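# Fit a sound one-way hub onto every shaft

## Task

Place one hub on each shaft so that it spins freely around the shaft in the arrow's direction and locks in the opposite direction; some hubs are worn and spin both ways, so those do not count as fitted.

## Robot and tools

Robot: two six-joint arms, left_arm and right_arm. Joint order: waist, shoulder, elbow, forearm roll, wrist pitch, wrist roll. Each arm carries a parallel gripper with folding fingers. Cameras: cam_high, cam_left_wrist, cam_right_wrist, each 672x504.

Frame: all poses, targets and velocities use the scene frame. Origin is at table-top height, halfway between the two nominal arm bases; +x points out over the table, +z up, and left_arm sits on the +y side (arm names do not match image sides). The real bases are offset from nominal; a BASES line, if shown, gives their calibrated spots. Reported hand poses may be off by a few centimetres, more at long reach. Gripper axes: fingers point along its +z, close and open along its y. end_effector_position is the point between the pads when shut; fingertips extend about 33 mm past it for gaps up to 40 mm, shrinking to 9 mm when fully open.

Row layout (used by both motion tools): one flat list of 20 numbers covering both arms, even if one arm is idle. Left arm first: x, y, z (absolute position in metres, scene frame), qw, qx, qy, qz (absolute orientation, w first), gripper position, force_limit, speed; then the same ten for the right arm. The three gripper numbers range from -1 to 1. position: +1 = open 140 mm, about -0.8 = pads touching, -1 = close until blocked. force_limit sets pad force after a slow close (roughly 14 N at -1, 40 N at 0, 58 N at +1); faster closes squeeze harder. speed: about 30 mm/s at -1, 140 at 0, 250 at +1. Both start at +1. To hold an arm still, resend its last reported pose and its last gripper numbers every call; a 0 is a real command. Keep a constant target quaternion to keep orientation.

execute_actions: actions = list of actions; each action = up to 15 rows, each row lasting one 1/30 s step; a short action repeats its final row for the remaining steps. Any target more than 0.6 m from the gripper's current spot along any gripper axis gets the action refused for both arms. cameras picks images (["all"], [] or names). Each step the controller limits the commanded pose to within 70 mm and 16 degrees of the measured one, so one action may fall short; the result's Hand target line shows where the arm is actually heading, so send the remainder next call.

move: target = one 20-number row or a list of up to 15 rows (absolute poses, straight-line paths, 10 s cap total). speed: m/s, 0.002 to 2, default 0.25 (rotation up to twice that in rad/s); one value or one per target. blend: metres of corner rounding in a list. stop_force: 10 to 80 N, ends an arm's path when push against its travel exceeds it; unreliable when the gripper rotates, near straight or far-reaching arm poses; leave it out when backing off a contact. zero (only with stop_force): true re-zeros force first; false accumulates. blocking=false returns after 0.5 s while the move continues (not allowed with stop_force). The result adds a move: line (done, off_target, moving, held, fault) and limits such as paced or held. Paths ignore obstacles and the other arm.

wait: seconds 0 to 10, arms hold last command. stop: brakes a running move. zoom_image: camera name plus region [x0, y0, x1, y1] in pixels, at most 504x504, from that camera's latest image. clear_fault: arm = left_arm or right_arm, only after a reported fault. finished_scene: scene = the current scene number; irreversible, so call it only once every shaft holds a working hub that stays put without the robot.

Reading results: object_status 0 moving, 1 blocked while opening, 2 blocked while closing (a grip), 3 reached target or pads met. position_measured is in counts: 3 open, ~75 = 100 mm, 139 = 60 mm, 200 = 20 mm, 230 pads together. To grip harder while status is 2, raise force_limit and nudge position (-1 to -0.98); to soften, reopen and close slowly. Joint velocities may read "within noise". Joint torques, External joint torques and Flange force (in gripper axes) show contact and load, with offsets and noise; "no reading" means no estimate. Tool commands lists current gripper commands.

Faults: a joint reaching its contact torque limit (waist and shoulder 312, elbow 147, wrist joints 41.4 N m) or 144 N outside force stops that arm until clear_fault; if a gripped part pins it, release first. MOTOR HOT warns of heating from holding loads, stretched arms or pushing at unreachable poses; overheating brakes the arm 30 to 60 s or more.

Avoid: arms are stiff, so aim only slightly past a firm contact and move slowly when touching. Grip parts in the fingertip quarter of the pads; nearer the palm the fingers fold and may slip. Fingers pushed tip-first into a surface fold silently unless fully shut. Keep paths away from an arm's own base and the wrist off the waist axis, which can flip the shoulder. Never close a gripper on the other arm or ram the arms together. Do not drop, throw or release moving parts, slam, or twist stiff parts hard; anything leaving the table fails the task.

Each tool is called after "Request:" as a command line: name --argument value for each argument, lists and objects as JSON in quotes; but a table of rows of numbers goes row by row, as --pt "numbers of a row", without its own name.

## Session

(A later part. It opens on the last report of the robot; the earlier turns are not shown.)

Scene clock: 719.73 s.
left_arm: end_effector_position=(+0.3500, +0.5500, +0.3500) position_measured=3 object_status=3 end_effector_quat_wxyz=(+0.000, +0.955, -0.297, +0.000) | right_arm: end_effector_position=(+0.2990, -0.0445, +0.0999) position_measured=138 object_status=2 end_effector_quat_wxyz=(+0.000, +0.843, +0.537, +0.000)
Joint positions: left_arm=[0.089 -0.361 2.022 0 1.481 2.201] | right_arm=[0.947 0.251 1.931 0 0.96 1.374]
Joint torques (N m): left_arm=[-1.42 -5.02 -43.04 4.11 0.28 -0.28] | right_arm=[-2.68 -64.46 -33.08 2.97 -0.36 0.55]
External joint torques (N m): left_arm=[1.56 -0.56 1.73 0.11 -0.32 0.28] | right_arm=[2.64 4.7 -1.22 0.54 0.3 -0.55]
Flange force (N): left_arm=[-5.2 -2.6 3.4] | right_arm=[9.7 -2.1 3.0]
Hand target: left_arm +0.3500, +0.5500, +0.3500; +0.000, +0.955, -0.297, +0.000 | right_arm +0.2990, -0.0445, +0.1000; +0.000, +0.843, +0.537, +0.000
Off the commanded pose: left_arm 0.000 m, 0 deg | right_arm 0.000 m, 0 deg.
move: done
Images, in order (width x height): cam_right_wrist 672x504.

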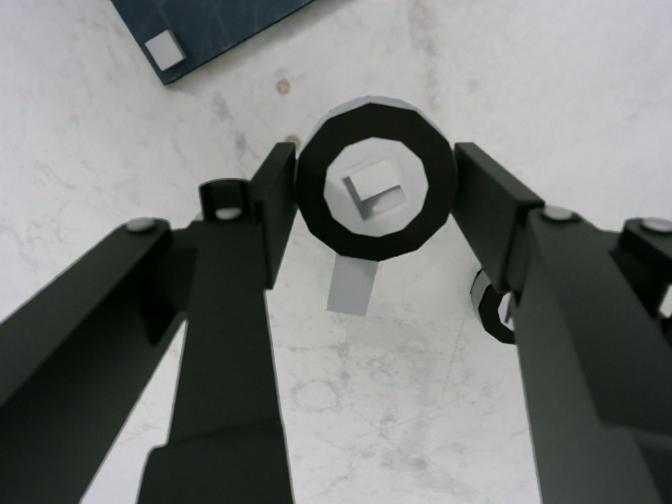

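Request:
move --target '[0.42,0.32,0.30,0.7071,0.7071,0,0,1,1,1,0.42,0.0,0.3,0,0.7071,0.7071,0,-1,-1,-1]' --speed 0.2 --cameras '["all"]'

Scene clock: 731.33 s.
left_arm: end_effector_position=(+0.4200, +0.3200, +0.3000) position_measured=3 object_status=3 end_effector_quat_wxyz=(+0.707, +0.707, +0.000, +0.000) | right_arm: end_effector_position=(+0.4200, +0.0000, +0.3000) position_measured=138 object_status=2 end_effector_quat_wxyz=(+0.000, +0.707, +0.707, +0.000)
Joint positions: left_arm=[0.327 0.187 2.355 -1.35 1.719 2.559] | right_arm=[0.848 0.282 1.497 0 1.363 0.838]
Joint torques (N m): left_arm=[-0.97 -38.94 -20 -0.58 2.57 -0.47] | right_arm=[-3.03 -74.56 -39.81 3.64 -0.38 0.61]
External joint torques (N m): left_arm=[1.13 0.9 0.84 -0.33 -0.34 0.51] | right_arm=[3.15 4.78 -1.23 0.59 0.34 -0.61]
Flange force (N): left_arm=[-1.0 -3.5 -1.4] | right_arm=[10.3 3.9 -0.7]
Hand target: left_arm +0.4200, +0.3200, +0.3000; +0.707, +0.707, +0.000, +0.000 | right_arm +0.4200, +0.0000, +0.3000; +0.000, +0.707, +0.707, +0.000
Off the commanded pose: left_arm 0.000 m, 0 deg | right_arm 0.000 m, 0 deg.
move: done

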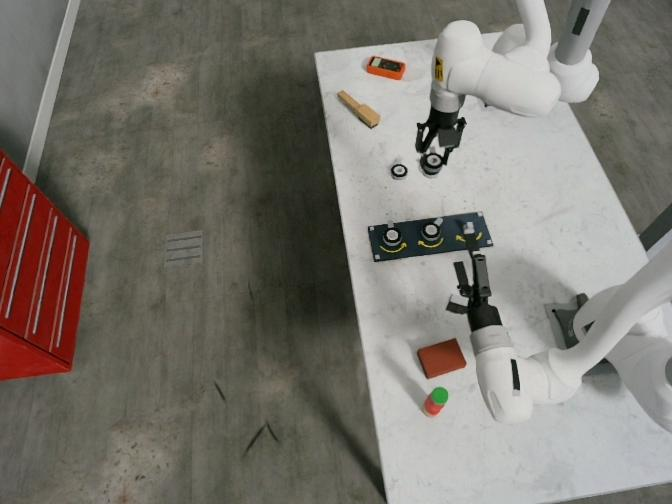

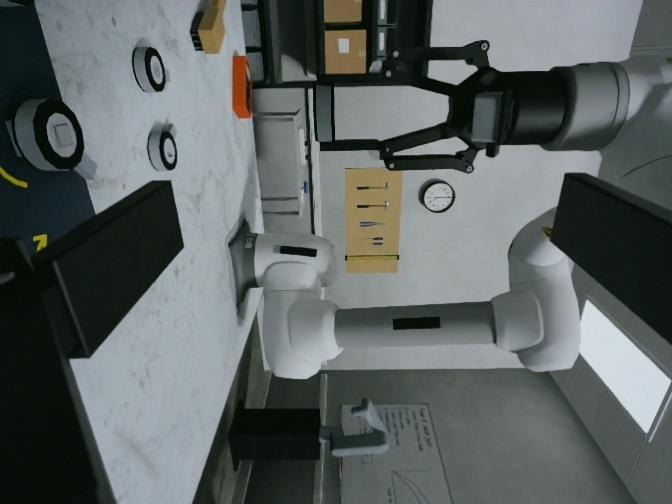

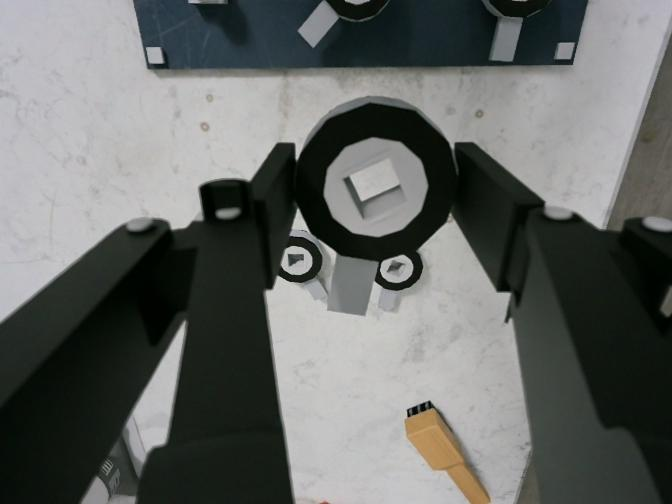

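Request:
zoom_image --camera "cam_left_wrist" --region '[280, 30, 440, 190]'

Scaled by 3.150 from the camera's 672x504 image, which has a finer 960x720 frame.

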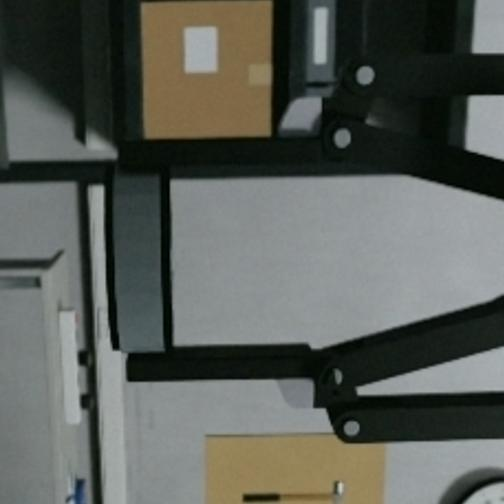

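Request:
move --pt "0.406 0.2 0.2735 0.7071 0.7071 0 0 -0.2 -1 -1 0.42 0.0 0.3 0 0.7071 0.7071 0 -1 -1 -1" --pt "0.406 0.12 0.2735 0.7071 0.7071 0 0 -0.2 -1 -1 0.42 0.0 0.3 0 0.7071 0.7071 0 -1 -1 -1" --speed '[0.15,0.08]' --cameras '["cam_left_wrist","cam_right_wrist"]'

Scene clock: 769.60 s.
left_arm: end_effector_position=(+0.4060, +0.1200, +0.2735) position_measured=154 object_status=0 end_effector_quat_wxyz=(+0.707, +0.707, +0.000, +0.000) | right_arm: end_effector_position=(+0.4200, +0.0000, +0.3000) position_measured=138 object_status=2 end_effector_quat_wxyz=(+0.000, +0.707, +0.707, +0.000)
Joint positions: left_arm=[-0.162 0.196 2.433 -1.766 1.462 2.64] | right_arm=[0.848 0.282 1.497 0 1.363 0.838]
Joint torques (N m): left_arm=[-1.75 -37.39 -17.75 -1.79 2.78 -0.17] | right_arm=[-2.93 -74.28 -40.15 3.64 -0.41 0.52]
External joint torques (N m): left_arm=[1.89 0.04 0.49 0.1 -0.38 0.21] | right_arm=[3.34 4.49 -0.89 0.61 0.37 -0.52]
Flange force (N): left_arm=[0.1 -0.7 -4.5] | right_arm=[9.7 2.9 -0.4]
Hand target: left_arm +0.4060, +0.1200, +0.2735; +0.707, +0.707, +0.000, +0.000 | right_arm +0.4200, +0.0000, +0.3000; +0.000, +0.707, +0.707, +0.000
Off the commanded pose: left_arm 0.000 m, 0 deg | right_arm 0.000 m, 0 deg.
move: done
Images, in order (width x height): cam_left_wrist 672x504, cam_right_wrist 672x504.

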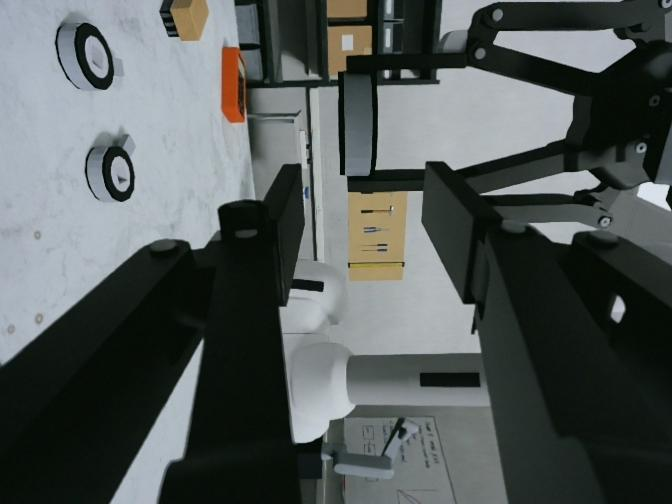

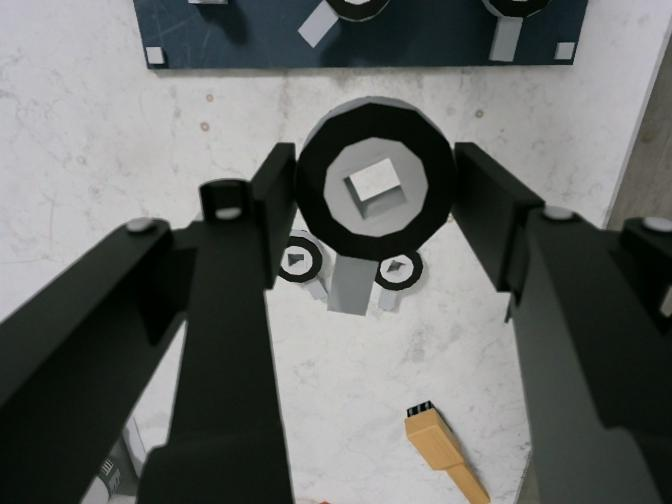

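Request:
move --target '[0.417,0.085,0.2755,0.7071,0.7071,0,0,-0.2,-1,-1,0.42,0.0,0.3,0,0.7071,0.7071,0,-1,-1,-1]' --speed 0.08 --cameras '["cam_left_wrist","cam_right_wrist"]'

Request:
zoom_image --camera "cam_left_wrist" --region '[250, 60, 490, 300]'

Scene clock: 798.17 s.
left_arm: end_effector_position=(+0.4170, +0.0851, +0.2755) position_measured=154 object_status=3 end_effector_quat_wxyz=(+0.707, +0.707, +0.000, +0.000) | right_arm: end_effector_position=(+0.4200, +0.0000, +0.3000) position_measured=138 object_status=2 end_effector_quat_wxyz=(+0.000, +0.707, +0.707, +0.000)
Joint positions: left_arm=[-0.239 0.212 2.402 -1.832 1.421 2.634] | right_arm=[0.848 0.282 1.497 0 1.363 0.838]
Joint torques (N m): left_arm=[-1.67 -41.32 -18.62 -1.85 2.88 -0.25] | right_arm=[-2.9 -74.01 -40.24 3.66 -0.4 0.5]
External joint torques (N m): left_arm=[1.87 1.7 0.66 0.01 -0.5 0.29] | right_arm=[3.17 4.32 -0.78 0.58 0.35 -0.5]
Flange force (N): left_arm=[1.9 -4.3 -3.5] | right_arm=[9.2 2.7 -0.2]
Hand target: left_arm +0.4170, +0.0850, +0.2755; +0.707, +0.707, +0.000, +0.000 | right_arm +0.4200, +0.0000, +0.3000; +0.000, +0.707, +0.707, +0.000
Off the commanded pose: left_arm 0.000 m, 0 deg | right_arm 0.000 m, 0 deg.
move: done
Images, in order (width x height): cam_left_wrist 672x504, cam_right_wrist 672x504.

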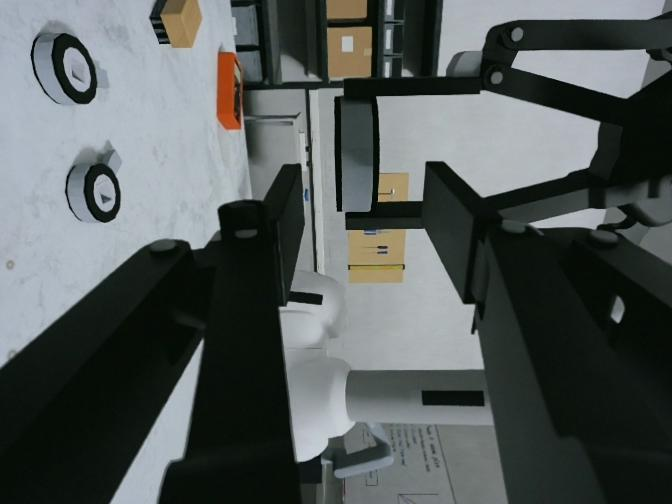

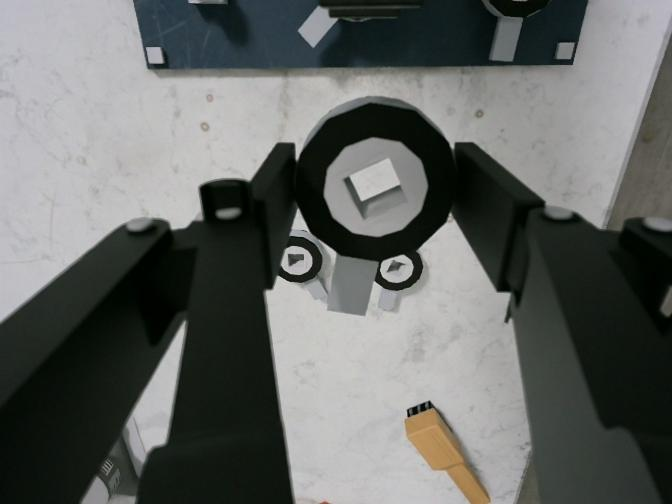

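Scaled by 2.100 from the camera's 672x504 image, which has a finer 960x720 frame.

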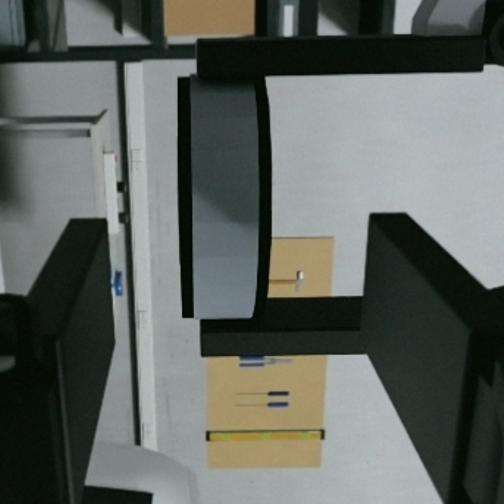

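Request:
move --target '[0.424,0.066,0.2755,0.7071,0.7071,0,0,-0.2,-1,-1,0.42,0,0.3,0,0.7071,0.7071,0,-1,-1,-1]' --speed 0.05 --cameras '["cam_left_wrist","cam_right_wrist","cam_high"]'

Scene clock: 847.07 s.
left_arm: end_effector_position=(+0.4240, +0.0661, +0.2755) position_measured=154 object_status=3 end_effector_quat_wxyz=(+0.707, +0.707, +0.000, +0.000) | right_arm: end_effector_position=(+0.4200, +0.0000, +0.3000) position_measured=138 object_status=2 end_effector_quat_wxyz=(+0.000, +0.707, +0.707, +0.000)
Joint positions: left_arm=[-0.277 0.226 2.382 -1.865 1.401 2.633] | right_arm=[0.848 0.282 1.497 0 1.363 0.838]
Joint torques (N m): left_arm=[-0.58 -42.75 -18.43 -2.1 2.53 -0.16] | right_arm=[-3.35 -74.12 -40.18 3.62 -0.44 0.52]
External joint torques (N m): left_arm=[0.79 1.41 0.1 0.19 -0.14 0.2] | right_arm=[3.41 4.4 -0.85 0.61 0.4 -0.52]
Flange force (N): left_arm=[2.1 -3.2 -1.5] | right_arm=[9.6 2.7 -0.4]
Hand target: left_arm +0.4240, +0.0660, +0.2755; +0.707, +0.707, +0.000, +0.000 | right_arm +0.4200, +0.0000, +0.3000; +0.000, +0.707, +0.707, +0.000
Off the commanded pose: left_arm 0.000 m, 0 deg | right_arm 0.000 m, 0 deg.
move: done

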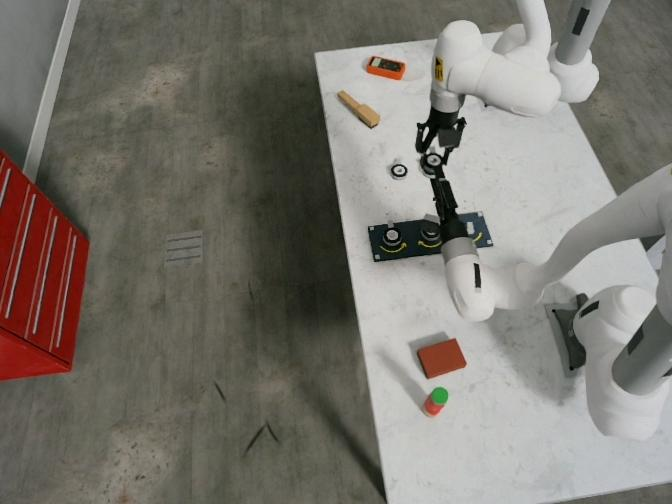

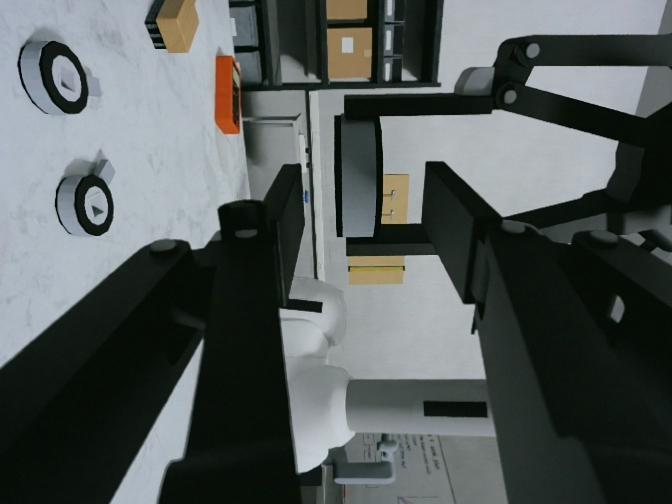

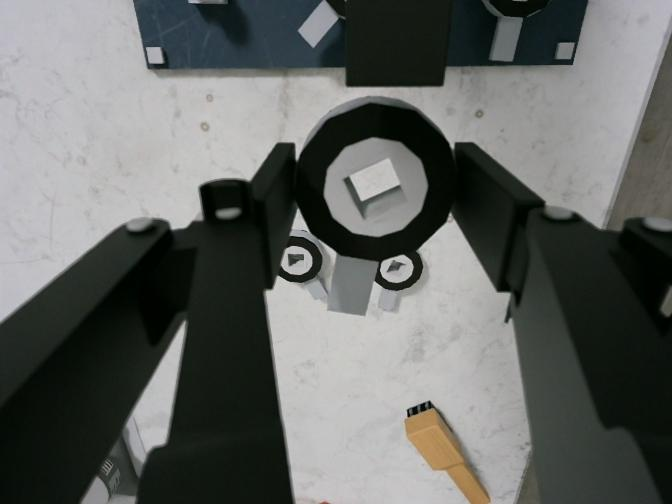

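Request:
move --target '[0.427,0.056,0.2755,0.7071,0.7071,0,0,-0.2,-1,-1,0.42,0,0.3,0,0.7071,0.7071,0,-1,-1,-1]' --speed 0.03 --cameras '["cam_left_wrist","cam_right_wrist"]'

Request:
move --target '[0.427,0.0475,0.2755,0.7071,0.7071,0,0,-0.2,-1,-1,0.42,0,0.3,0,0.7071,0.7071,0,-1,-1,-1]' --speed 0.02 --cameras '["cam_left_wrist","cam_right_wrist"]'

Scene clock: 876.20 s.
left_arm: end_effector_position=(+0.4270, +0.0560, +0.2755) position_measured=154 object_status=3 end_effector_quat_wxyz=(+0.707, +0.707, +0.000, +0.000) | right_arm: end_effector_position=(+0.4200, +0.0000, +0.3000) position_measured=138 object_status=2 end_effector_quat_wxyz=(+0.000, +0.707, +0.707, +0.000)
Joint positions: left_arm=[-0.296 0.232 2.373 -1.882 1.391 2.633] | right_arm=[0.848 0.282 1.497 0 1.363 0.838]
Joint torques (N m): left_arm=[-1.03 -43.59 -18.6 -2.03 2.69 -0.24] | right_arm=[-2.61 -74.29 -40.2 3.65 -0.39 0.49]
External joint torques (N m): left_arm=[1.24 1.44 0.09 0.09 -0.31 0.28] | right_arm=[3 4.46 -0.87 0.61 0.35 -0.49]
Flange force (N): left_arm=[2.3 -3.3 -2.1] | right_arm=[9.3 3.1 -0.3]
Hand target: left_arm +0.4270, +0.0560, +0.2755; +0.707, +0.707, +0.000, +0.000 | right_arm +0.4200, +0.0000, +0.3000; +0.000, +0.707, +0.707, +0.000
Off the commanded pose: left_arm 0.000 m, 0 deg | right_arm 0.000 m, 0 deg.
move: done
Images, in order (width x height): cam_left_wrist 672x504, cam_right_wrist 672x504.

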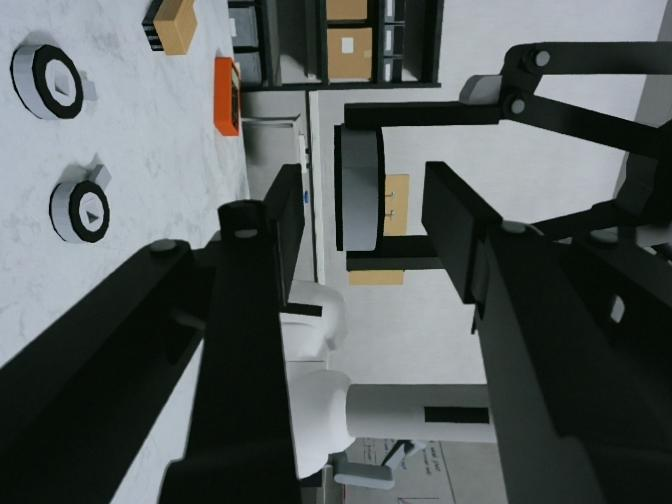

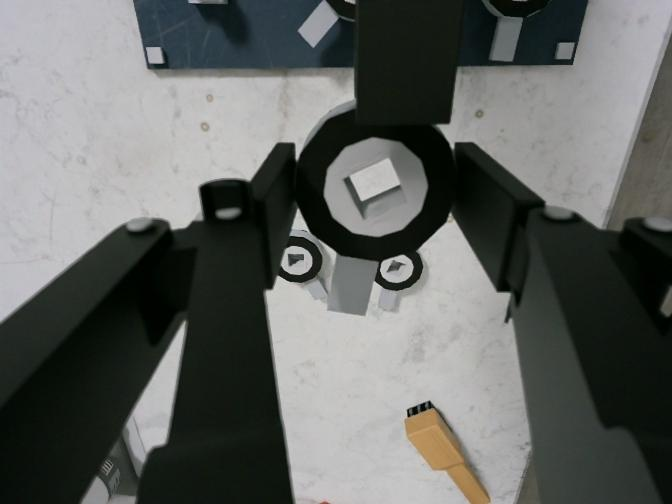

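Scene clock: 876.97 s.
left_arm: end_effector_position=(+0.4270, +0.0475, +0.2755) position_measured=154 object_status=3 end_effector_quat_wxyz=(+0.707, +0.707, +0.000, +0.000) | right_arm: end_effector_position=(+0.4200, +0.0000, +0.3000) position_measured=138 object_status=2 end_effector_quat_wxyz=(+0.000, +0.707, +0.707, +0.000)
Joint positions: left_arm=[-0.315 0.235 2.368 -1.898 1.381 2.635] | right_arm=[0.848 0.282 1.497 0 1.363 0.838]
Joint torques (N m): left_arm=[-2.34 -43.88 -19.36 -2.07 2.83 -0.16] | right_arm=[-3.19 -74.04 -40.28 3.68 -0.38 0.47]
External joint torques (N m): left_arm=[2.54 1.03 0.7 0.09 -0.44 0.21] | right_arm=[3.59 4.24 -0.73 0.56 0.34 -0.47]
Flange force (N): left_arm=[2.0 -2.5 -5.1] | right_arm=[9.4 2.1 -0.2]
Hand target: left_arm +0.4270, +0.0475, +0.2755; +0.707, +0.707, +0.000, +0.000 | right_arm +0.4200, +0.0000, +0.3000; +0.000, +0.707, +0.707, +0.000
Off the commanded pose: left_arm 0.000 m, 0 deg | right_arm 0.000 m, 0 deg.
move: done
Images, in order (width x height): cam_left_wrist 672x504, cam_right_wrist 672x504.

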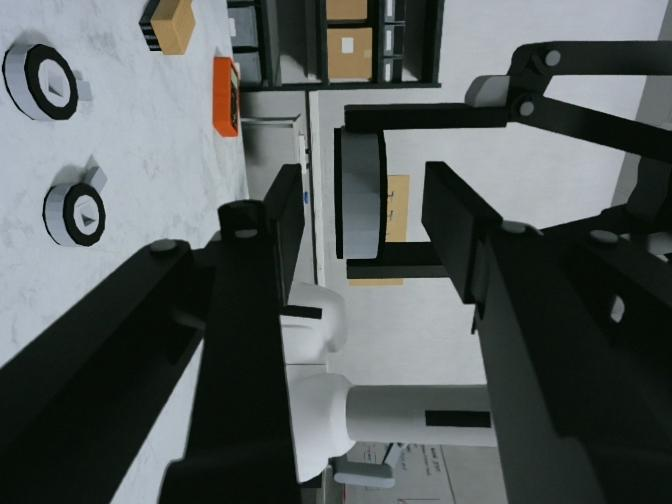

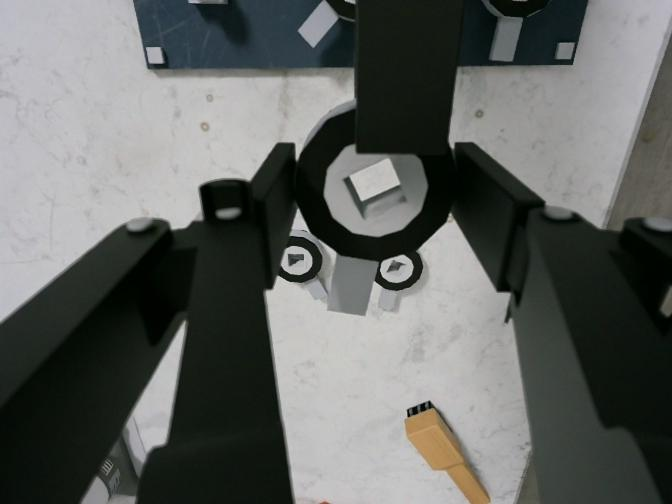

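Request:
execute_actions --actions '[[[0.427,0.0475,0.2755,0.7071,0.7071,0,0,-1,-1,-1,0.42,0,0.3,0,0.7071,0.7071,0,-1,-1,-1]],[[0.427,0.0475,0.2755,0.7071,0.7071,0,0,-1,-1,-1,0.42,0,0.3,0,0.7071,0.7071,0,-1,-1,-1]],[[0.427,0.0475,0.2755,0.7071,0.7071,0,0,-1,-1,-1,0.42,0,0.3,0,0.7071,0.7071,0,-1,-1,-1]]]' --cameras '["cam_left_wrist","cam_right_wrist"]'

Scene clock: 891.60 s.
left_arm: end_effector_position=(+0.4270, +0.0475, +0.2755) position_measured=198 object_status=2 end_effector_quat_wxyz=(+0.707, +0.707, +0.000, +0.000) | right_arm: end_effector_position=(+0.4200, +0.0000, +0.3000) position_measured=138 object_status=2 end_effector_quat_wxyz=(+0.000, +0.707, +0.707, +0.000)
Joint positions: left_arm=[-0.315 0.235 2.368 -1.898 1.381 2.635] | right_arm=[0.848 0.282 1.497 0 1.363 0.838]
Joint torques (N m): left_arm=[-1.99 -45.23 -20.8 -2.48 3.62 -0.05] | right_arm=[-2.5 -71.91 -39.51 4.04 -0.82 0.51]
External joint torques (N m): left_arm=[2.12 2.56 2.13 0.5 -1.22 0.1] | right_arm=[2.93 2.17 -1.54 0.21 0.78 -0.51]
External joint torques at the end of the 1st action: left_arm=[1.31 0.69 0.43 0.11 -0.31 0.26] | right_arm=[3.07 4.7 -0.73 0.61 0.39 -0.46]
External joint torques at the end of the 2nd action: left_arm=[2.79 2.42 2.04 0.42 -1.36 0.16] | right_arm=[3.06 1.96 -1.61 0.16 0.87 -0.58]
Flange force (N): left_arm=[1.2 -5.2 -4.4] | right_arm=[7.7 1.9 -2.8]
Flange force at the end of the 1st action (N): left_arm=[1.0 -1.9 -2.6] | right_arm=[9.5 3.1 -0.1]
Flange force at the end of the 2nd action (N): left_arm=[1.6 -4.9 -5.5] | right_arm=[7.7 1.8 -3.1]
Hand target: left_arm +0.4270, +0.0475, +0.2755; +0.707, +0.707, +0.000, +0.000 | right_arm +0.4200, +0.0000, +0.3000; +0.000, +0.707, +0.707, +0.000
Off the commanded pose: left_arm 0.000 m, 0 deg | right_arm 0.000 m, 0 deg.
Images, in order (width x height): cam_left_wrist 672x504, cam_right_wrist 672x504.

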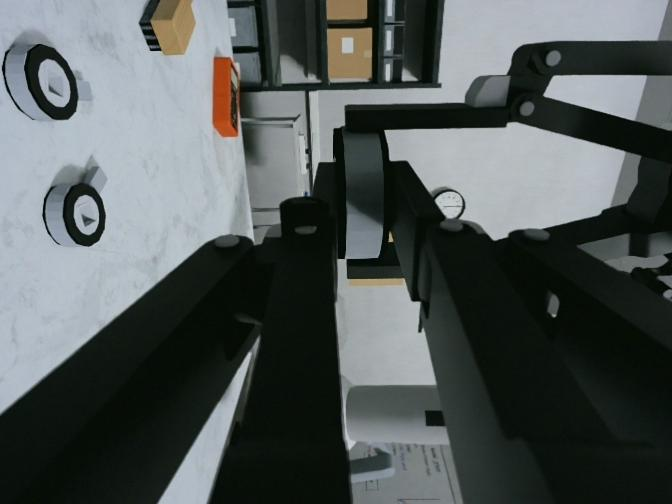

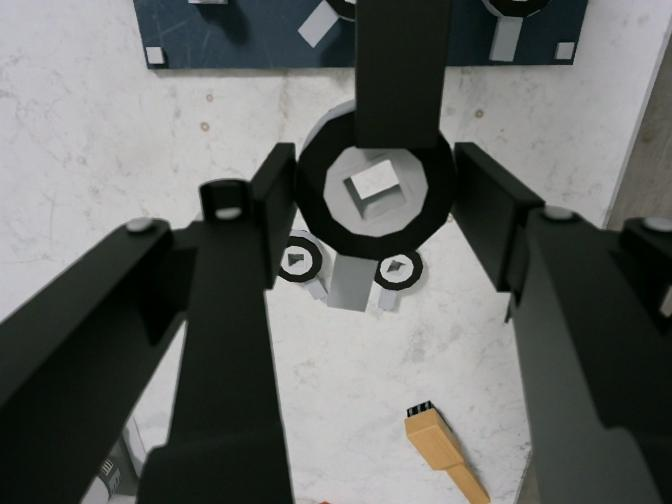

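Request:
execute_actions --actions '[[[0.427,0.0475,0.2755,0.7071,0.7071,0,0,-0.98,0,-1,0.42,0,0.3,0,0.7071,0.7071,0,-1,-1,-1]],[[0.427,0.0475,0.2755,0.7071,0.7071,0,0,-0.98,0,-1,0.42,0,0.3,0,0.7071,0.7071,0,-1,-1,-1]]]'

Request:
execute_actions --actions '[[[0.427,0.0475,0.2755,0.7071,0.7071,0,0,-0.98,0,-1,0.42,0,0.3,0,0.7071,0.7071,0,0.12,-1,-1]],[[0.427,0.0475,0.2755,0.7071,0.7071,0,0,-0.98,0,-1,0.42,0,0.3,0,0.7071,0.7071,0,0.12,-1,-1]]]' --cameras '["cam_left_wrist","cam_right_wrist"]'

Scene clock: 914.77 s.
left_arm: end_effector_position=(+0.4270, +0.0475, +0.2755) position_measured=201 object_status=2 end_effector_quat_wxyz=(+0.707, +0.707, +0.000, +0.000) | right_arm: end_effector_position=(+0.4200, +0.0000, +0.3000) position_measured=138 object_status=2 end_effector_quat_wxyz=(+0.000, +0.707, +0.707, +0.000)
Joint positions: left_arm=[-0.315 0.235 2.368 -1.898 1.381 2.635] | right_arm=[0.848 0.282 1.497 0 1.363 0.838]
Joint torques (N m): left_arm=[-3.29 -46.34 -21.75 -2.71 4.1 -0.08] | right_arm=[-0.79 -70.83 -39.21 4.65 -1.35 0.46]
External joint torques (N m): left_arm=[3.43 3.68 3.09 0.73 -1.71 0.12] | right_arm=[1.03 1.07 -1.85 -0.4 1.3 -0.46]
External joint torques at the end of the 1st action: left_arm=[3.24 3.19 3.12 0.7 -1.64 0.07] | right_arm=[1.65 1.56 -1.75 -0.45 1.36 -0.53]
Flange force (N): left_arm=[2.0 -7.5 -7.2] | right_arm=[5.3 3.3 -4.5]
Flange force at the end of the 1st action (N): left_arm=[1.2 -6.5 -7.0] | right_arm=[6.3 3.1 -4.3]
Hand target: left_arm +0.4270, +0.0475, +0.2755; +0.707, +0.707, +0.000, +0.000 | right_arm +0.4200, +0.0000, +0.3000; +0.000, +0.707, +0.707, +0.000
Off the commanded pose: left_arm 0.000 m, 0 deg | right_arm 0.000 m, 0 deg.

Scene clock: 915.97 s.
left_arm: end_effector_position=(+0.4270, +0.0475, +0.2755) position_measured=201 object_status=2 end_effector_quat_wxyz=(+0.707, +0.707, +0.000, +0.000) | right_arm: end_effector_position=(+0.4200, +0.0000, +0.3000) position_measured=114 object_status=3 end_effector_quat_wxyz=(+0.000, +0.707, +0.707, +0.000)
Joint positions: left_arm=[-0.315 0.235 2.368 -1.898 1.381 2.635] | right_arm=[0.848 0.282 1.497 0 1.363 0.838]
Joint torques (N m): left_arm=[-0.85 -45.63 -20.45 -2.77 3.81 -0.29] | right_arm=[-2.67 -71.84 -38.48 3.66 -0.4 0.44]
External joint torques (N m): left_arm=[1.04 2.97 1.68 0.78 -1.42 0.34] | right_arm=[2.92 2.18 -2.52 0.58 0.36 -0.44]
External joint torques at the end of the 1st action: left_arm=[1.37 3.52 1.98 0.64 -1.56 0.29] | right_arm=[2.8 2.28 -2.56 0.61 0.39 -0.5]
Flange force (N): left_arm=[1.5 -6.1 -1.9] | right_arm=[9.2 3.0 -3.4]
Flange force at the end of the 1st action (N): left_arm=[1.8 -7.2 -2.2] | right_arm=[9.2 3.4 -3.5]
Hand target: left_arm +0.4270, +0.0475, +0.2755; +0.707, +0.707, +0.000, +0.000 | right_arm +0.4200, +0.0000, +0.3000; +0.000, +0.707, +0.707, +0.000
Off the commanded pose: left_arm 0.000 m, 0 deg | right_arm 0.000 m, 0 deg.
Images, in order (width x height): cam_left_wrist 672x504, cam_right_wrist 672x504.

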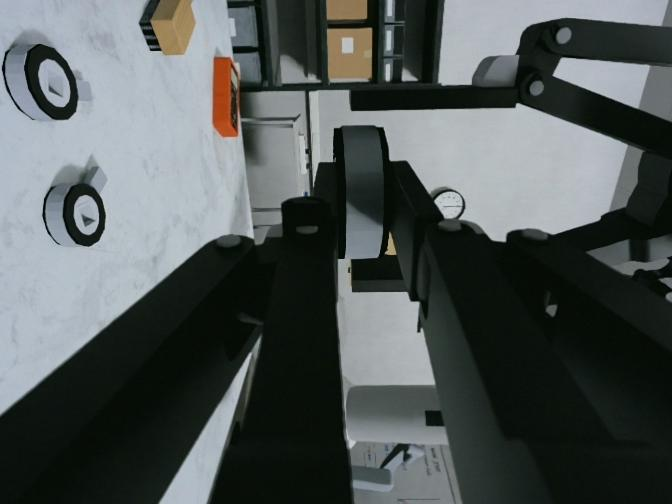

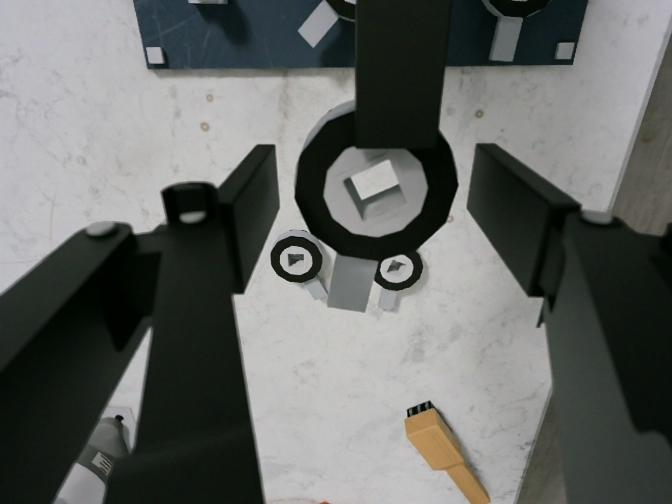

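Request:
move --target '[0.427,0.0475,0.2755,0.7071,0.7071,0,0,-0.98,0,-1,0.42,0,0.43,0,0.7071,0.7071,0,0.12,-1,-1]' --speed 0.08 --cameras '["cam_left_wrist","cam_right_wrist"]'

Request:
move --pt "0.427 0.0675 0.2755 0.5 0.5 -0.5 0.5 -0.98 0 -1 0.42 0 0.43 0 0.7071 0.7071 0 0.12 -1 -1" --pt "0.427 0.0675 0.2755 0 0 -0.7071 0.7071 -0.98 0 -1 0.42 0 0.43 0 0.7071 0.7071 0 0.12 -1 -1" --speed 0.2 --cameras '["cam_left_wrist","cam_right_wrist","cam_high"]'

Scene clock: 931.27 s.
left_arm: end_effector_position=(+0.4270, +0.0475, +0.2755) position_measured=201 object_status=2 end_effector_quat_wxyz=(+0.707, +0.707, +0.000, +0.000) | right_arm: end_effector_position=(+0.4200, +0.0000, +0.4301) position_measured=114 object_status=3 end_effector_quat_wxyz=(+0.000, +0.707, +0.707, +0.000)
Joint positions: left_arm=[-0.315 0.235 2.368 -1.898 1.381 2.635] | right_arm=[0.848 0.261 1.29 0 1.591 0.838]
Joint torques (N m): left_arm=[-1.77 -46.02 -20.59 -2.59 3.87 -0.28] | right_arm=[-3.01 -71.81 -38.88 3.76 -0.27 0.51]
External joint torques (N m): left_arm=[1.91 3.35 1.93 0.61 -1.48 0.32] | right_arm=[3.14 3.33 -2.95 0.56 0.23 -0.51]
Flange force (N): left_arm=[2.1 -6.9 -3.4] | right_arm=[11.8 4.9 -5.9]
Hand target: left_arm +0.4270, +0.0475, +0.2755; +0.707, +0.707, +0.000, +0.000 | right_arm +0.4200, +0.0000, +0.4300; +0.000, +0.707, +0.707, +0.000
Off the commanded pose: left_arm 0.000 m, 0 deg | right_arm 0.000 m, 0 deg.
move: done
Images, in order (width x height): cam_left_wrist 672x504, cam_right_wrist 672x504.

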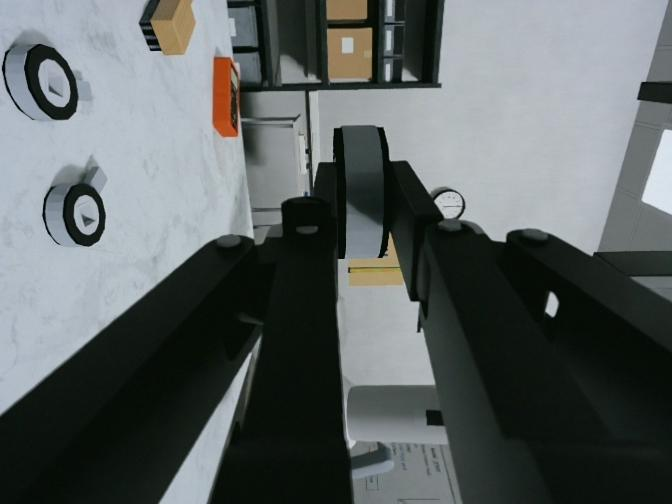

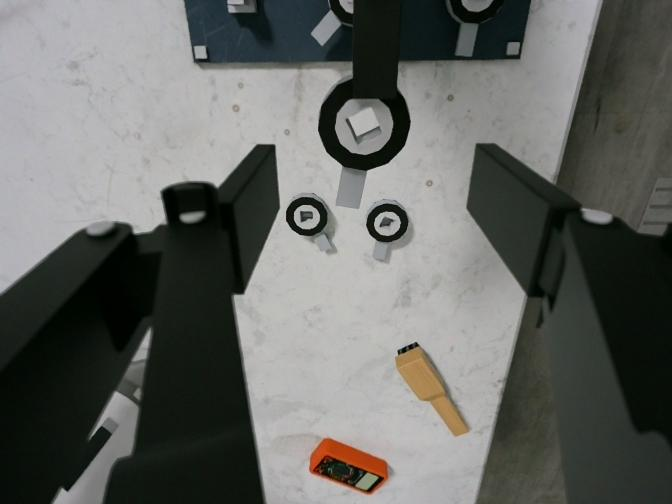

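Scene clock: 939.70 s.
left_arm: end_effector_position=(+0.4270, +0.0675, +0.2755) position_measured=201 object_status=2 end_effector_quat_wxyz=(+0.000, +0.000, +0.707, -0.707) | right_arm: end_effector_position=(+0.4200, +0.0000, +0.4300) position_measured=114 object_status=3 end_effector_quat_wxyz=(+0.000, +0.707, +0.707, +0.000)
Joint positions: left_arm=[-0.271 0.229 2.378 -1.86 1.404 5.772] | right_arm=[0.848 0.262 1.289 0 1.591 0.838]
Joint torques (N m): left_arm=[-1.83 -44.27 -20.35 -2.62 3.89 -0.51] | right_arm=[-2.96 -70.6 -39.38 3.7 -0.37 0.54]
External joint torques (N m): left_arm=[1.94 2.52 2.05 0.69 -1.5 0.47] | right_arm=[3.31 1.88 -2.55 0.65 0.33 -0.54]
Flange force (N): left_arm=[-0.8 5.9 -4.0] | right_arm=[9.4 2.7 -5.3]
Hand target: left_arm +0.4270, +0.0675, +0.2755; +0.000, +0.000, +0.707, -0.707 | right_arm +0.4200, +0.0000, +0.4300; +0.000, +0.707, +0.707, +0.000
Off the commanded pose: left_arm 0.000 m, 0 deg | right_arm 0.000 m, 0 deg.
move: done

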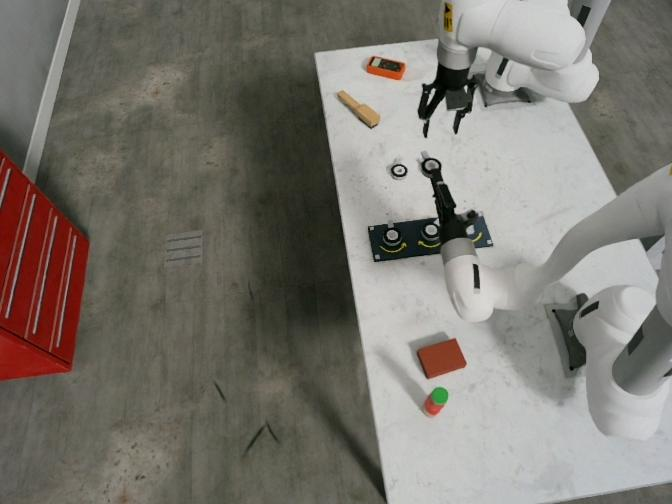

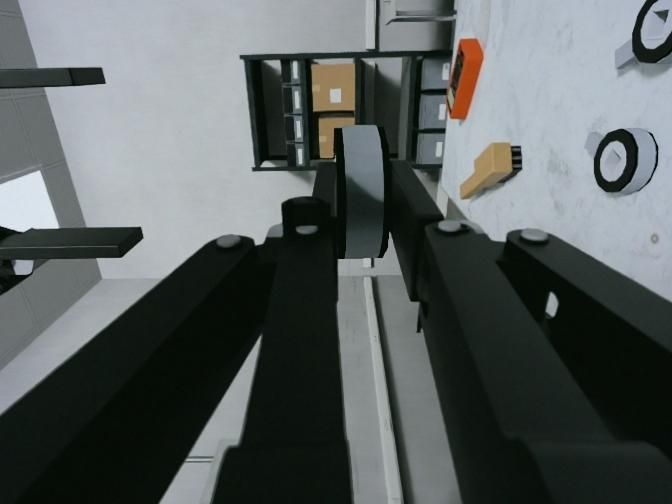

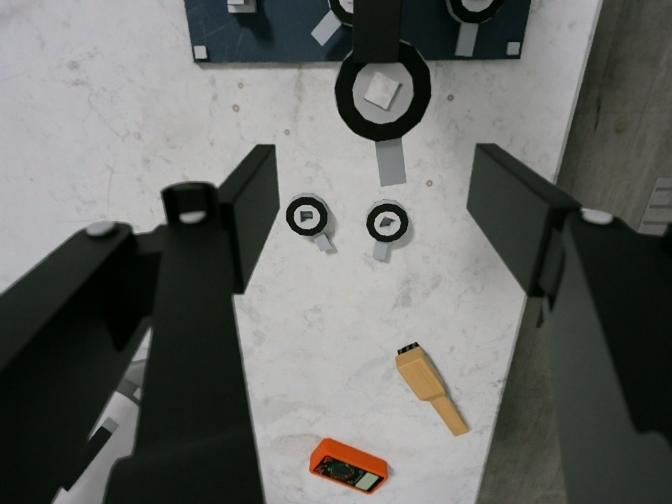

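Request:
move --target '[0.427,0.0675,0.2755,0,0,-0.7071,0.7071,-0.98,0,-1,0.434,0.02,0.36,0,0.7071,0.7071,0,0.12,-1,-1]' --speed 0.15 --cameras '["cam_right_wrist"]'

Request:
zoom_image --camera "cam_right_wrist" --region '[270, 80, 490, 260]'

Scene clock: 959.83 s.
left_arm: end_effector_position=(+0.4270, +0.0675, +0.2755) position_measured=201 object_status=2 end_effector_quat_wxyz=(+0.000, +0.000, +0.707, -0.707) | right_arm: end_effector_position=(+0.4340, +0.0200, +0.3601) position_measured=114 object_status=3 end_effector_quat_wxyz=(+0.000, +0.707, +0.707, +0.000)
Joint positions: left_arm=[-0.271 0.229 2.378 -1.86 1.404 5.772] | right_arm=[0.852 0.306 1.356 0 1.479 0.842]
Joint torques (N m): left_arm=[-1.79 -44.87 -20.43 -2.53 3.83 -0.26] | right_arm=[-2.61 -75.23 -39.37 3.76 -0.61 0.48]
External joint torques (N m): left_arm=[2.01 2.81 2.07 0.6 -1.44 0.22] | right_arm=[2.97 2.21 -2.42 0.57 0.57 -0.48]
Flange force (N): left_arm=[-1.2 6.0 -4.1] | right_arm=[9.4 3.4 -4.5]
Hand target: left_arm +0.4270, +0.0675, +0.2755; +0.000, +0.000, +0.707, -0.707 | right_arm +0.4340, +0.0200, +0.3600; +0.000, +0.707, +0.707, +0.000
Off the commanded pose: left_arm 0.000 m, 0 deg | right_arm 0.000 m, 0 deg.
move: done
Images, in order (width x height): cam_right_wrist 672x504.

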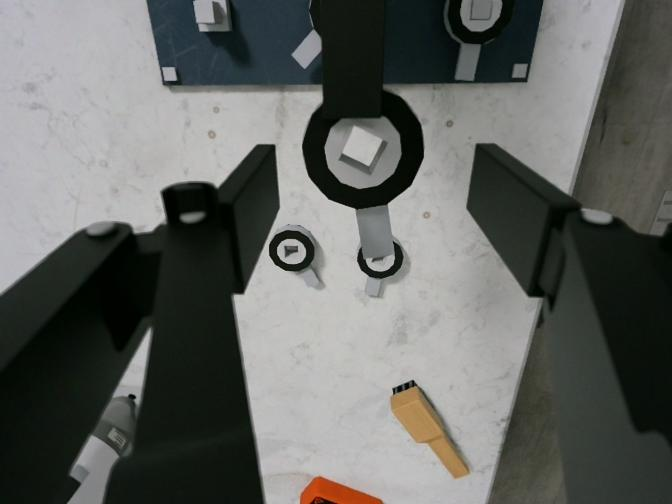

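Scaled by 2.291 from the camera's 672x504 image, which has a finer 960x720 frame.

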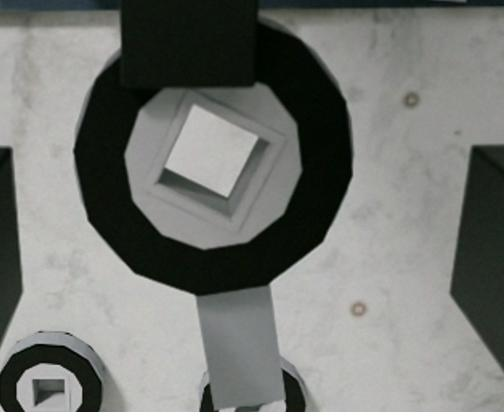

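Request:
move --target '[0.427,0.0675,0.2755,0,0,-0.7071,0.7071,-0.98,0,-1,0.4318,0.0168,0.302,0,0.7071,0.7071,0,0.12,-1,-1]' --speed 0.06 --cameras '["cam_right_wrist"]'

Request:
zoom_image --camera "cam_right_wrist" --region '[230, 80, 530, 320]'

Scene clock: 973.53 s.
left_arm: end_effector_position=(+0.4270, +0.0675, +0.2755) position_measured=201 object_status=2 end_effector_quat_wxyz=(+0.000, +0.000, +0.707, -0.707) | right_arm: end_effector_position=(+0.4318, +0.0168, +0.3020) position_measured=114 object_status=3 end_effector_quat_wxyz=(+0.000, +0.707, +0.707, +0.000)
Joint positions: left_arm=[-0.271 0.229 2.378 -1.86 1.404 5.773] | right_arm=[0.851 0.313 1.451 0 1.377 0.842]
Joint torques (N m): left_arm=[-1.36 -44.27 -20.5 -2.58 3.83 -0.21] | right_arm=[-2.67 -75.45 -39.25 3.61 -0.55 0.54]
External joint torques (N m): left_arm=[1.52 2.5 2.2 0.65 -1.44 0.16] | right_arm=[2.86 2.59 -1.87 0.63 0.51 -0.54]
Flange force (N): left_arm=[-0.4 5.2 -3.2] | right_arm=[8.6 3.0 -2.7]
Hand target: left_arm +0.4270, +0.0675, +0.2755; +0.000, +0.000, +0.707, -0.707 | right_arm +0.4318, +0.0168, +0.3020; +0.000, +0.707, +0.707, +0.000
Off the commanded pose: left_arm 0.000 m, 0 deg | right_arm 0.000 m, 0 deg.
move: done
Images, in order (width x height): cam_right_wrist 672x504.

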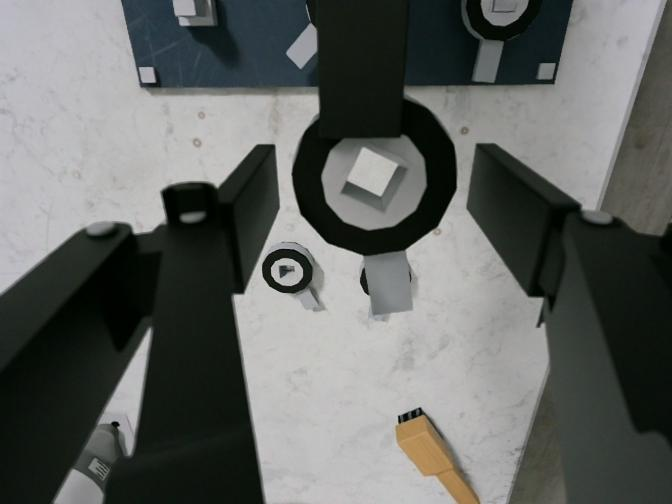

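Scaled by 1.680 from the camera's 672x504 image, which has a finer 960x720 frame.

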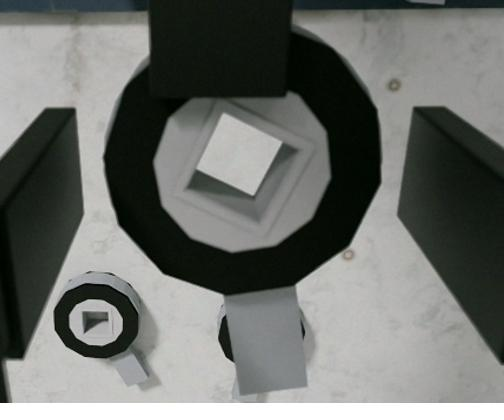

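Request:
move --target '[0.427,0.0675,0.2755,0,0,-0.7071,0.7071,-0.98,0,-1,0.4313,0.02,0.305,0,0.7071,0.7071,0,0.12,-1,-1]' --speed 0.06 --cameras '["cam_right_wrist"]'

Request:
zoom_image --camera "cam_right_wrist" --region '[230, 80, 530, 320]'

Scene clock: 986.83 s.
left_arm: end_effector_position=(+0.4270, +0.0675, +0.2755) position_measured=201 object_status=2 end_effector_quat_wxyz=(+0.000, +0.000, +0.707, -0.707) | right_arm: end_effector_position=(+0.4313, +0.0200, +0.3050) position_measured=114 object_status=3 end_effector_quat_wxyz=(+0.000, +0.707, +0.707, +0.000)
Joint positions: left_arm=[-0.271 0.229 2.378 -1.86 1.404 5.773] | right_arm=[0.854 0.316 1.442 0 1.383 0.845]
Joint torques (N m): left_arm=[-1.07 -44.83 -19.9 -2.56 3.83 -0.33] | right_arm=[-2.55 -75.55 -38.6 3.66 -0.56 0.46]
External joint torques (N m): left_arm=[1.18 3.21 1.58 0.63 -1.44 0.28] | right_arm=[2.76 2.27 -2.59 0.6 0.52 -0.46]
Flange force (N): left_arm=[-1.9 6.6 -1.9] | right_arm=[9.5 3.7 -3.8]
Hand target: left_arm +0.4270, +0.0675, +0.2755; +0.000, +0.000, +0.707, -0.707 | right_arm +0.4313, +0.0200, +0.3050; +0.000, +0.707, +0.707, +0.000
Off the commanded pose: left_arm 0.000 m, 0 deg | right_arm 0.000 m, 0 deg.
move: done
Images, in order (width x height): cam_right_wrist 672x504.

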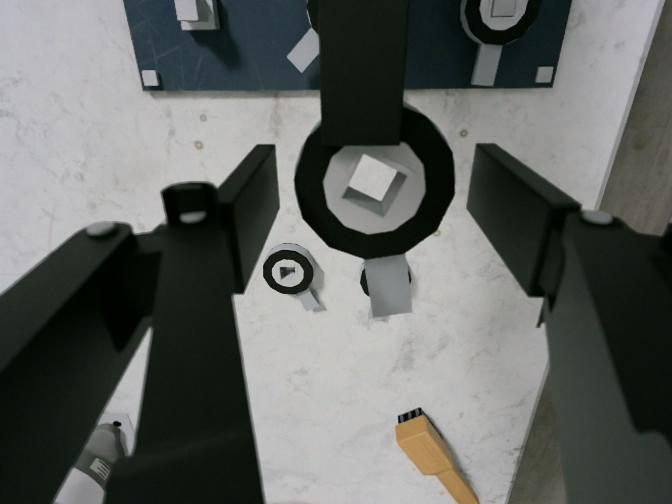

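Scaled by 1.680 from the camera's 672x504 image, which has a finer 960x720 frame.

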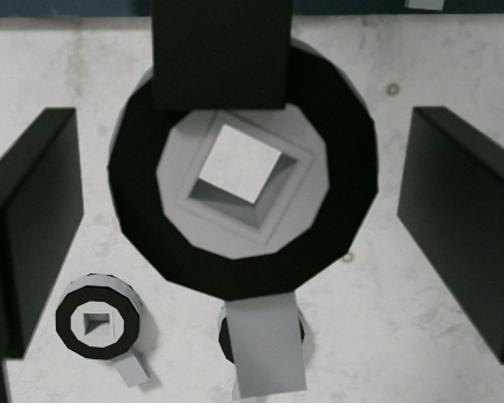

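Request:
move --target '[0.427,0.0675,0.2755,0,0,-0.7071,0.7071,-0.98,0,-1,0.431,0.0213,0.305,0,0.7071,0.7071,0,0.12,-1,-1]' --speed 0.04

Request:
execute_actions --actions '[[[0.427,0.0675,0.2755,0,0,-0.7071,0.7071,-0.98,0,-1,0.431,0.0213,0.305,0,0.7071,0.7071,0,-1,-1,-1]],[[0.427,0.0675,0.2755,0,0,-0.7071,0.7071,-0.98,0,-1,0.431,0.0213,0.305,0,0.7071,0.7071,0,-1,-1,-1]],[[0.427,0.0675,0.2755,0,0,-0.7071,0.7071,-0.98,0,-1,0.431,0.0213,0.305,0,0.7071,0.7071,0,-1,-1,-1]]]' --cameras '["cam_right_wrist"]'

Request:
zoom_image --camera "cam_right_wrist" --region '[230, 80, 530, 320]'

Scene clock: 997.70 s.
left_arm: end_effector_position=(+0.4270, +0.0675, +0.2755) position_measured=201 object_status=2 end_effector_quat_wxyz=(+0.000, +0.000, +0.707, -0.707) | right_arm: end_effector_position=(+0.4310, +0.0213, +0.3050) position_measured=114 object_status=3 end_effector_quat_wxyz=(+0.000, +0.707, +0.707, +0.000)
Joint positions: left_arm=[-0.271 0.229 2.378 -1.86 1.404 5.773] | right_arm=[0.856 0.317 1.441 0 1.384 0.847]
Joint torques (N m): left_arm=[-1.33 -44.84 -20.32 -2.54 3.82 -0.25] | right_arm=[-2.86 -75.63 -38.46 3.63 -0.5 0.53]
External joint torques (N m): left_arm=[1.49 2.88 1.97 0.61 -1.42 0.21] | right_arm=[2.89 2.28 -2.72 0.62 0.46 -0.53]
Flange force (N): left_arm=[-1.1 6.0 -2.9] | right_arm=[9.7 3.8 -3.9]
Hand target: left_arm +0.4270, +0.0675, +0.2755; +0.000, +0.000, +0.707, -0.707 | right_arm +0.4310, +0.0213, +0.3050; +0.000, +0.707, +0.707, +0.000
Off the commanded pose: left_arm 0.000 m, 0 deg | right_arm 0.000 m, 0 deg.
move: done

Scene clock: 999.40 s.
left_arm: end_effector_position=(+0.4270, +0.0675, +0.2755) position_measured=201 object_status=2 end_effector_quat_wxyz=(+0.000, +0.000, +0.707, -0.707) | right_arm: end_effector_position=(+0.4310, +0.0213, +0.3050) position_measured=138 object_status=2 end_effector_quat_wxyz=(+0.000, +0.707, +0.707, +0.000)
Joint positions: left_arm=[-0.271 0.229 2.378 -1.86 1.404 5.773] | right_arm=[0.856 0.317 1.441 0 1.384 0.847]
Joint torques (N m): left_arm=[-1.33 -44.27 -21.64 -3.24 3.65 -0.26] | right_arm=[-1 -75.34 -38.41 4.41 -0.31 0.46]
External joint torques (N m): left_arm=[1.52 2.31 3.3 1.31 -1.25 0.22] | right_arm=[1.19 1.99 -2.8 -0.14 0.27 -0.46]
External joint torques at the end of the 1st action: left_arm=[2.03 2.57 1.87 0.59 -1.53 0.23] | right_arm=[3.41 2.29 -2.75 0.47 0.42 -0.48]
External joint torques at the end of the 2nd action: left_arm=[1.8 3.16 3.22 1.2 -1.24 0.19] | right_arm=[0.88 2.35 -2.61 -0.22 0.33 -0.48]
Flange force (N): left_arm=[1.2 5.4 -5.3] | right_arm=[8.0 5.1 -3.8]
Flange force at the end of the 1st action (N): left_arm=[-1.3 5.3 -4.0] | right_arm=[10.3 3.2 -3.9]
Flange force at the end of the 2nd action (N): left_arm=[0.0 7.1 -5.4] | right_arm=[7.8 5.6 -3.5]
Hand target: left_arm +0.4270, +0.0675, +0.2755; +0.000, +0.000, +0.707, -0.707 | right_arm +0.4310, +0.0213, +0.3050; +0.000, +0.707, +0.707, +0.000
Off the commanded pose: left_arm 0.000 m, 0 deg | right_arm 0.000 m, 0 deg.
Images, in order (width x height): cam_right_wrist 672x504.

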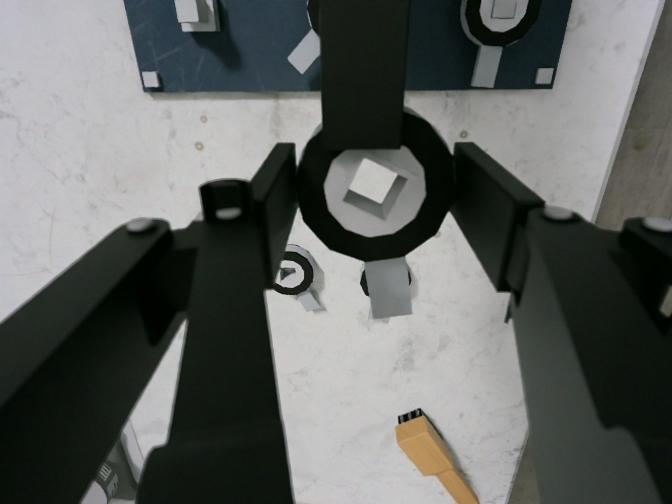

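Scaled by 1.680 from the camera's 672x504 image, which has a finer 960x720 frame.

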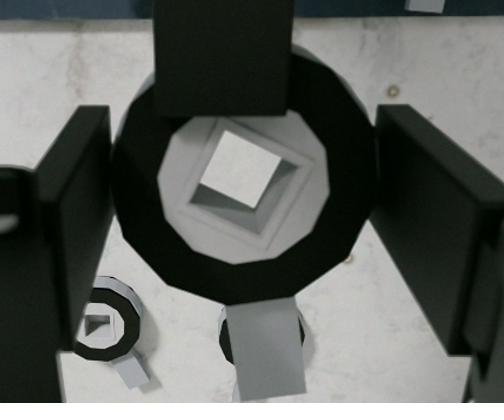

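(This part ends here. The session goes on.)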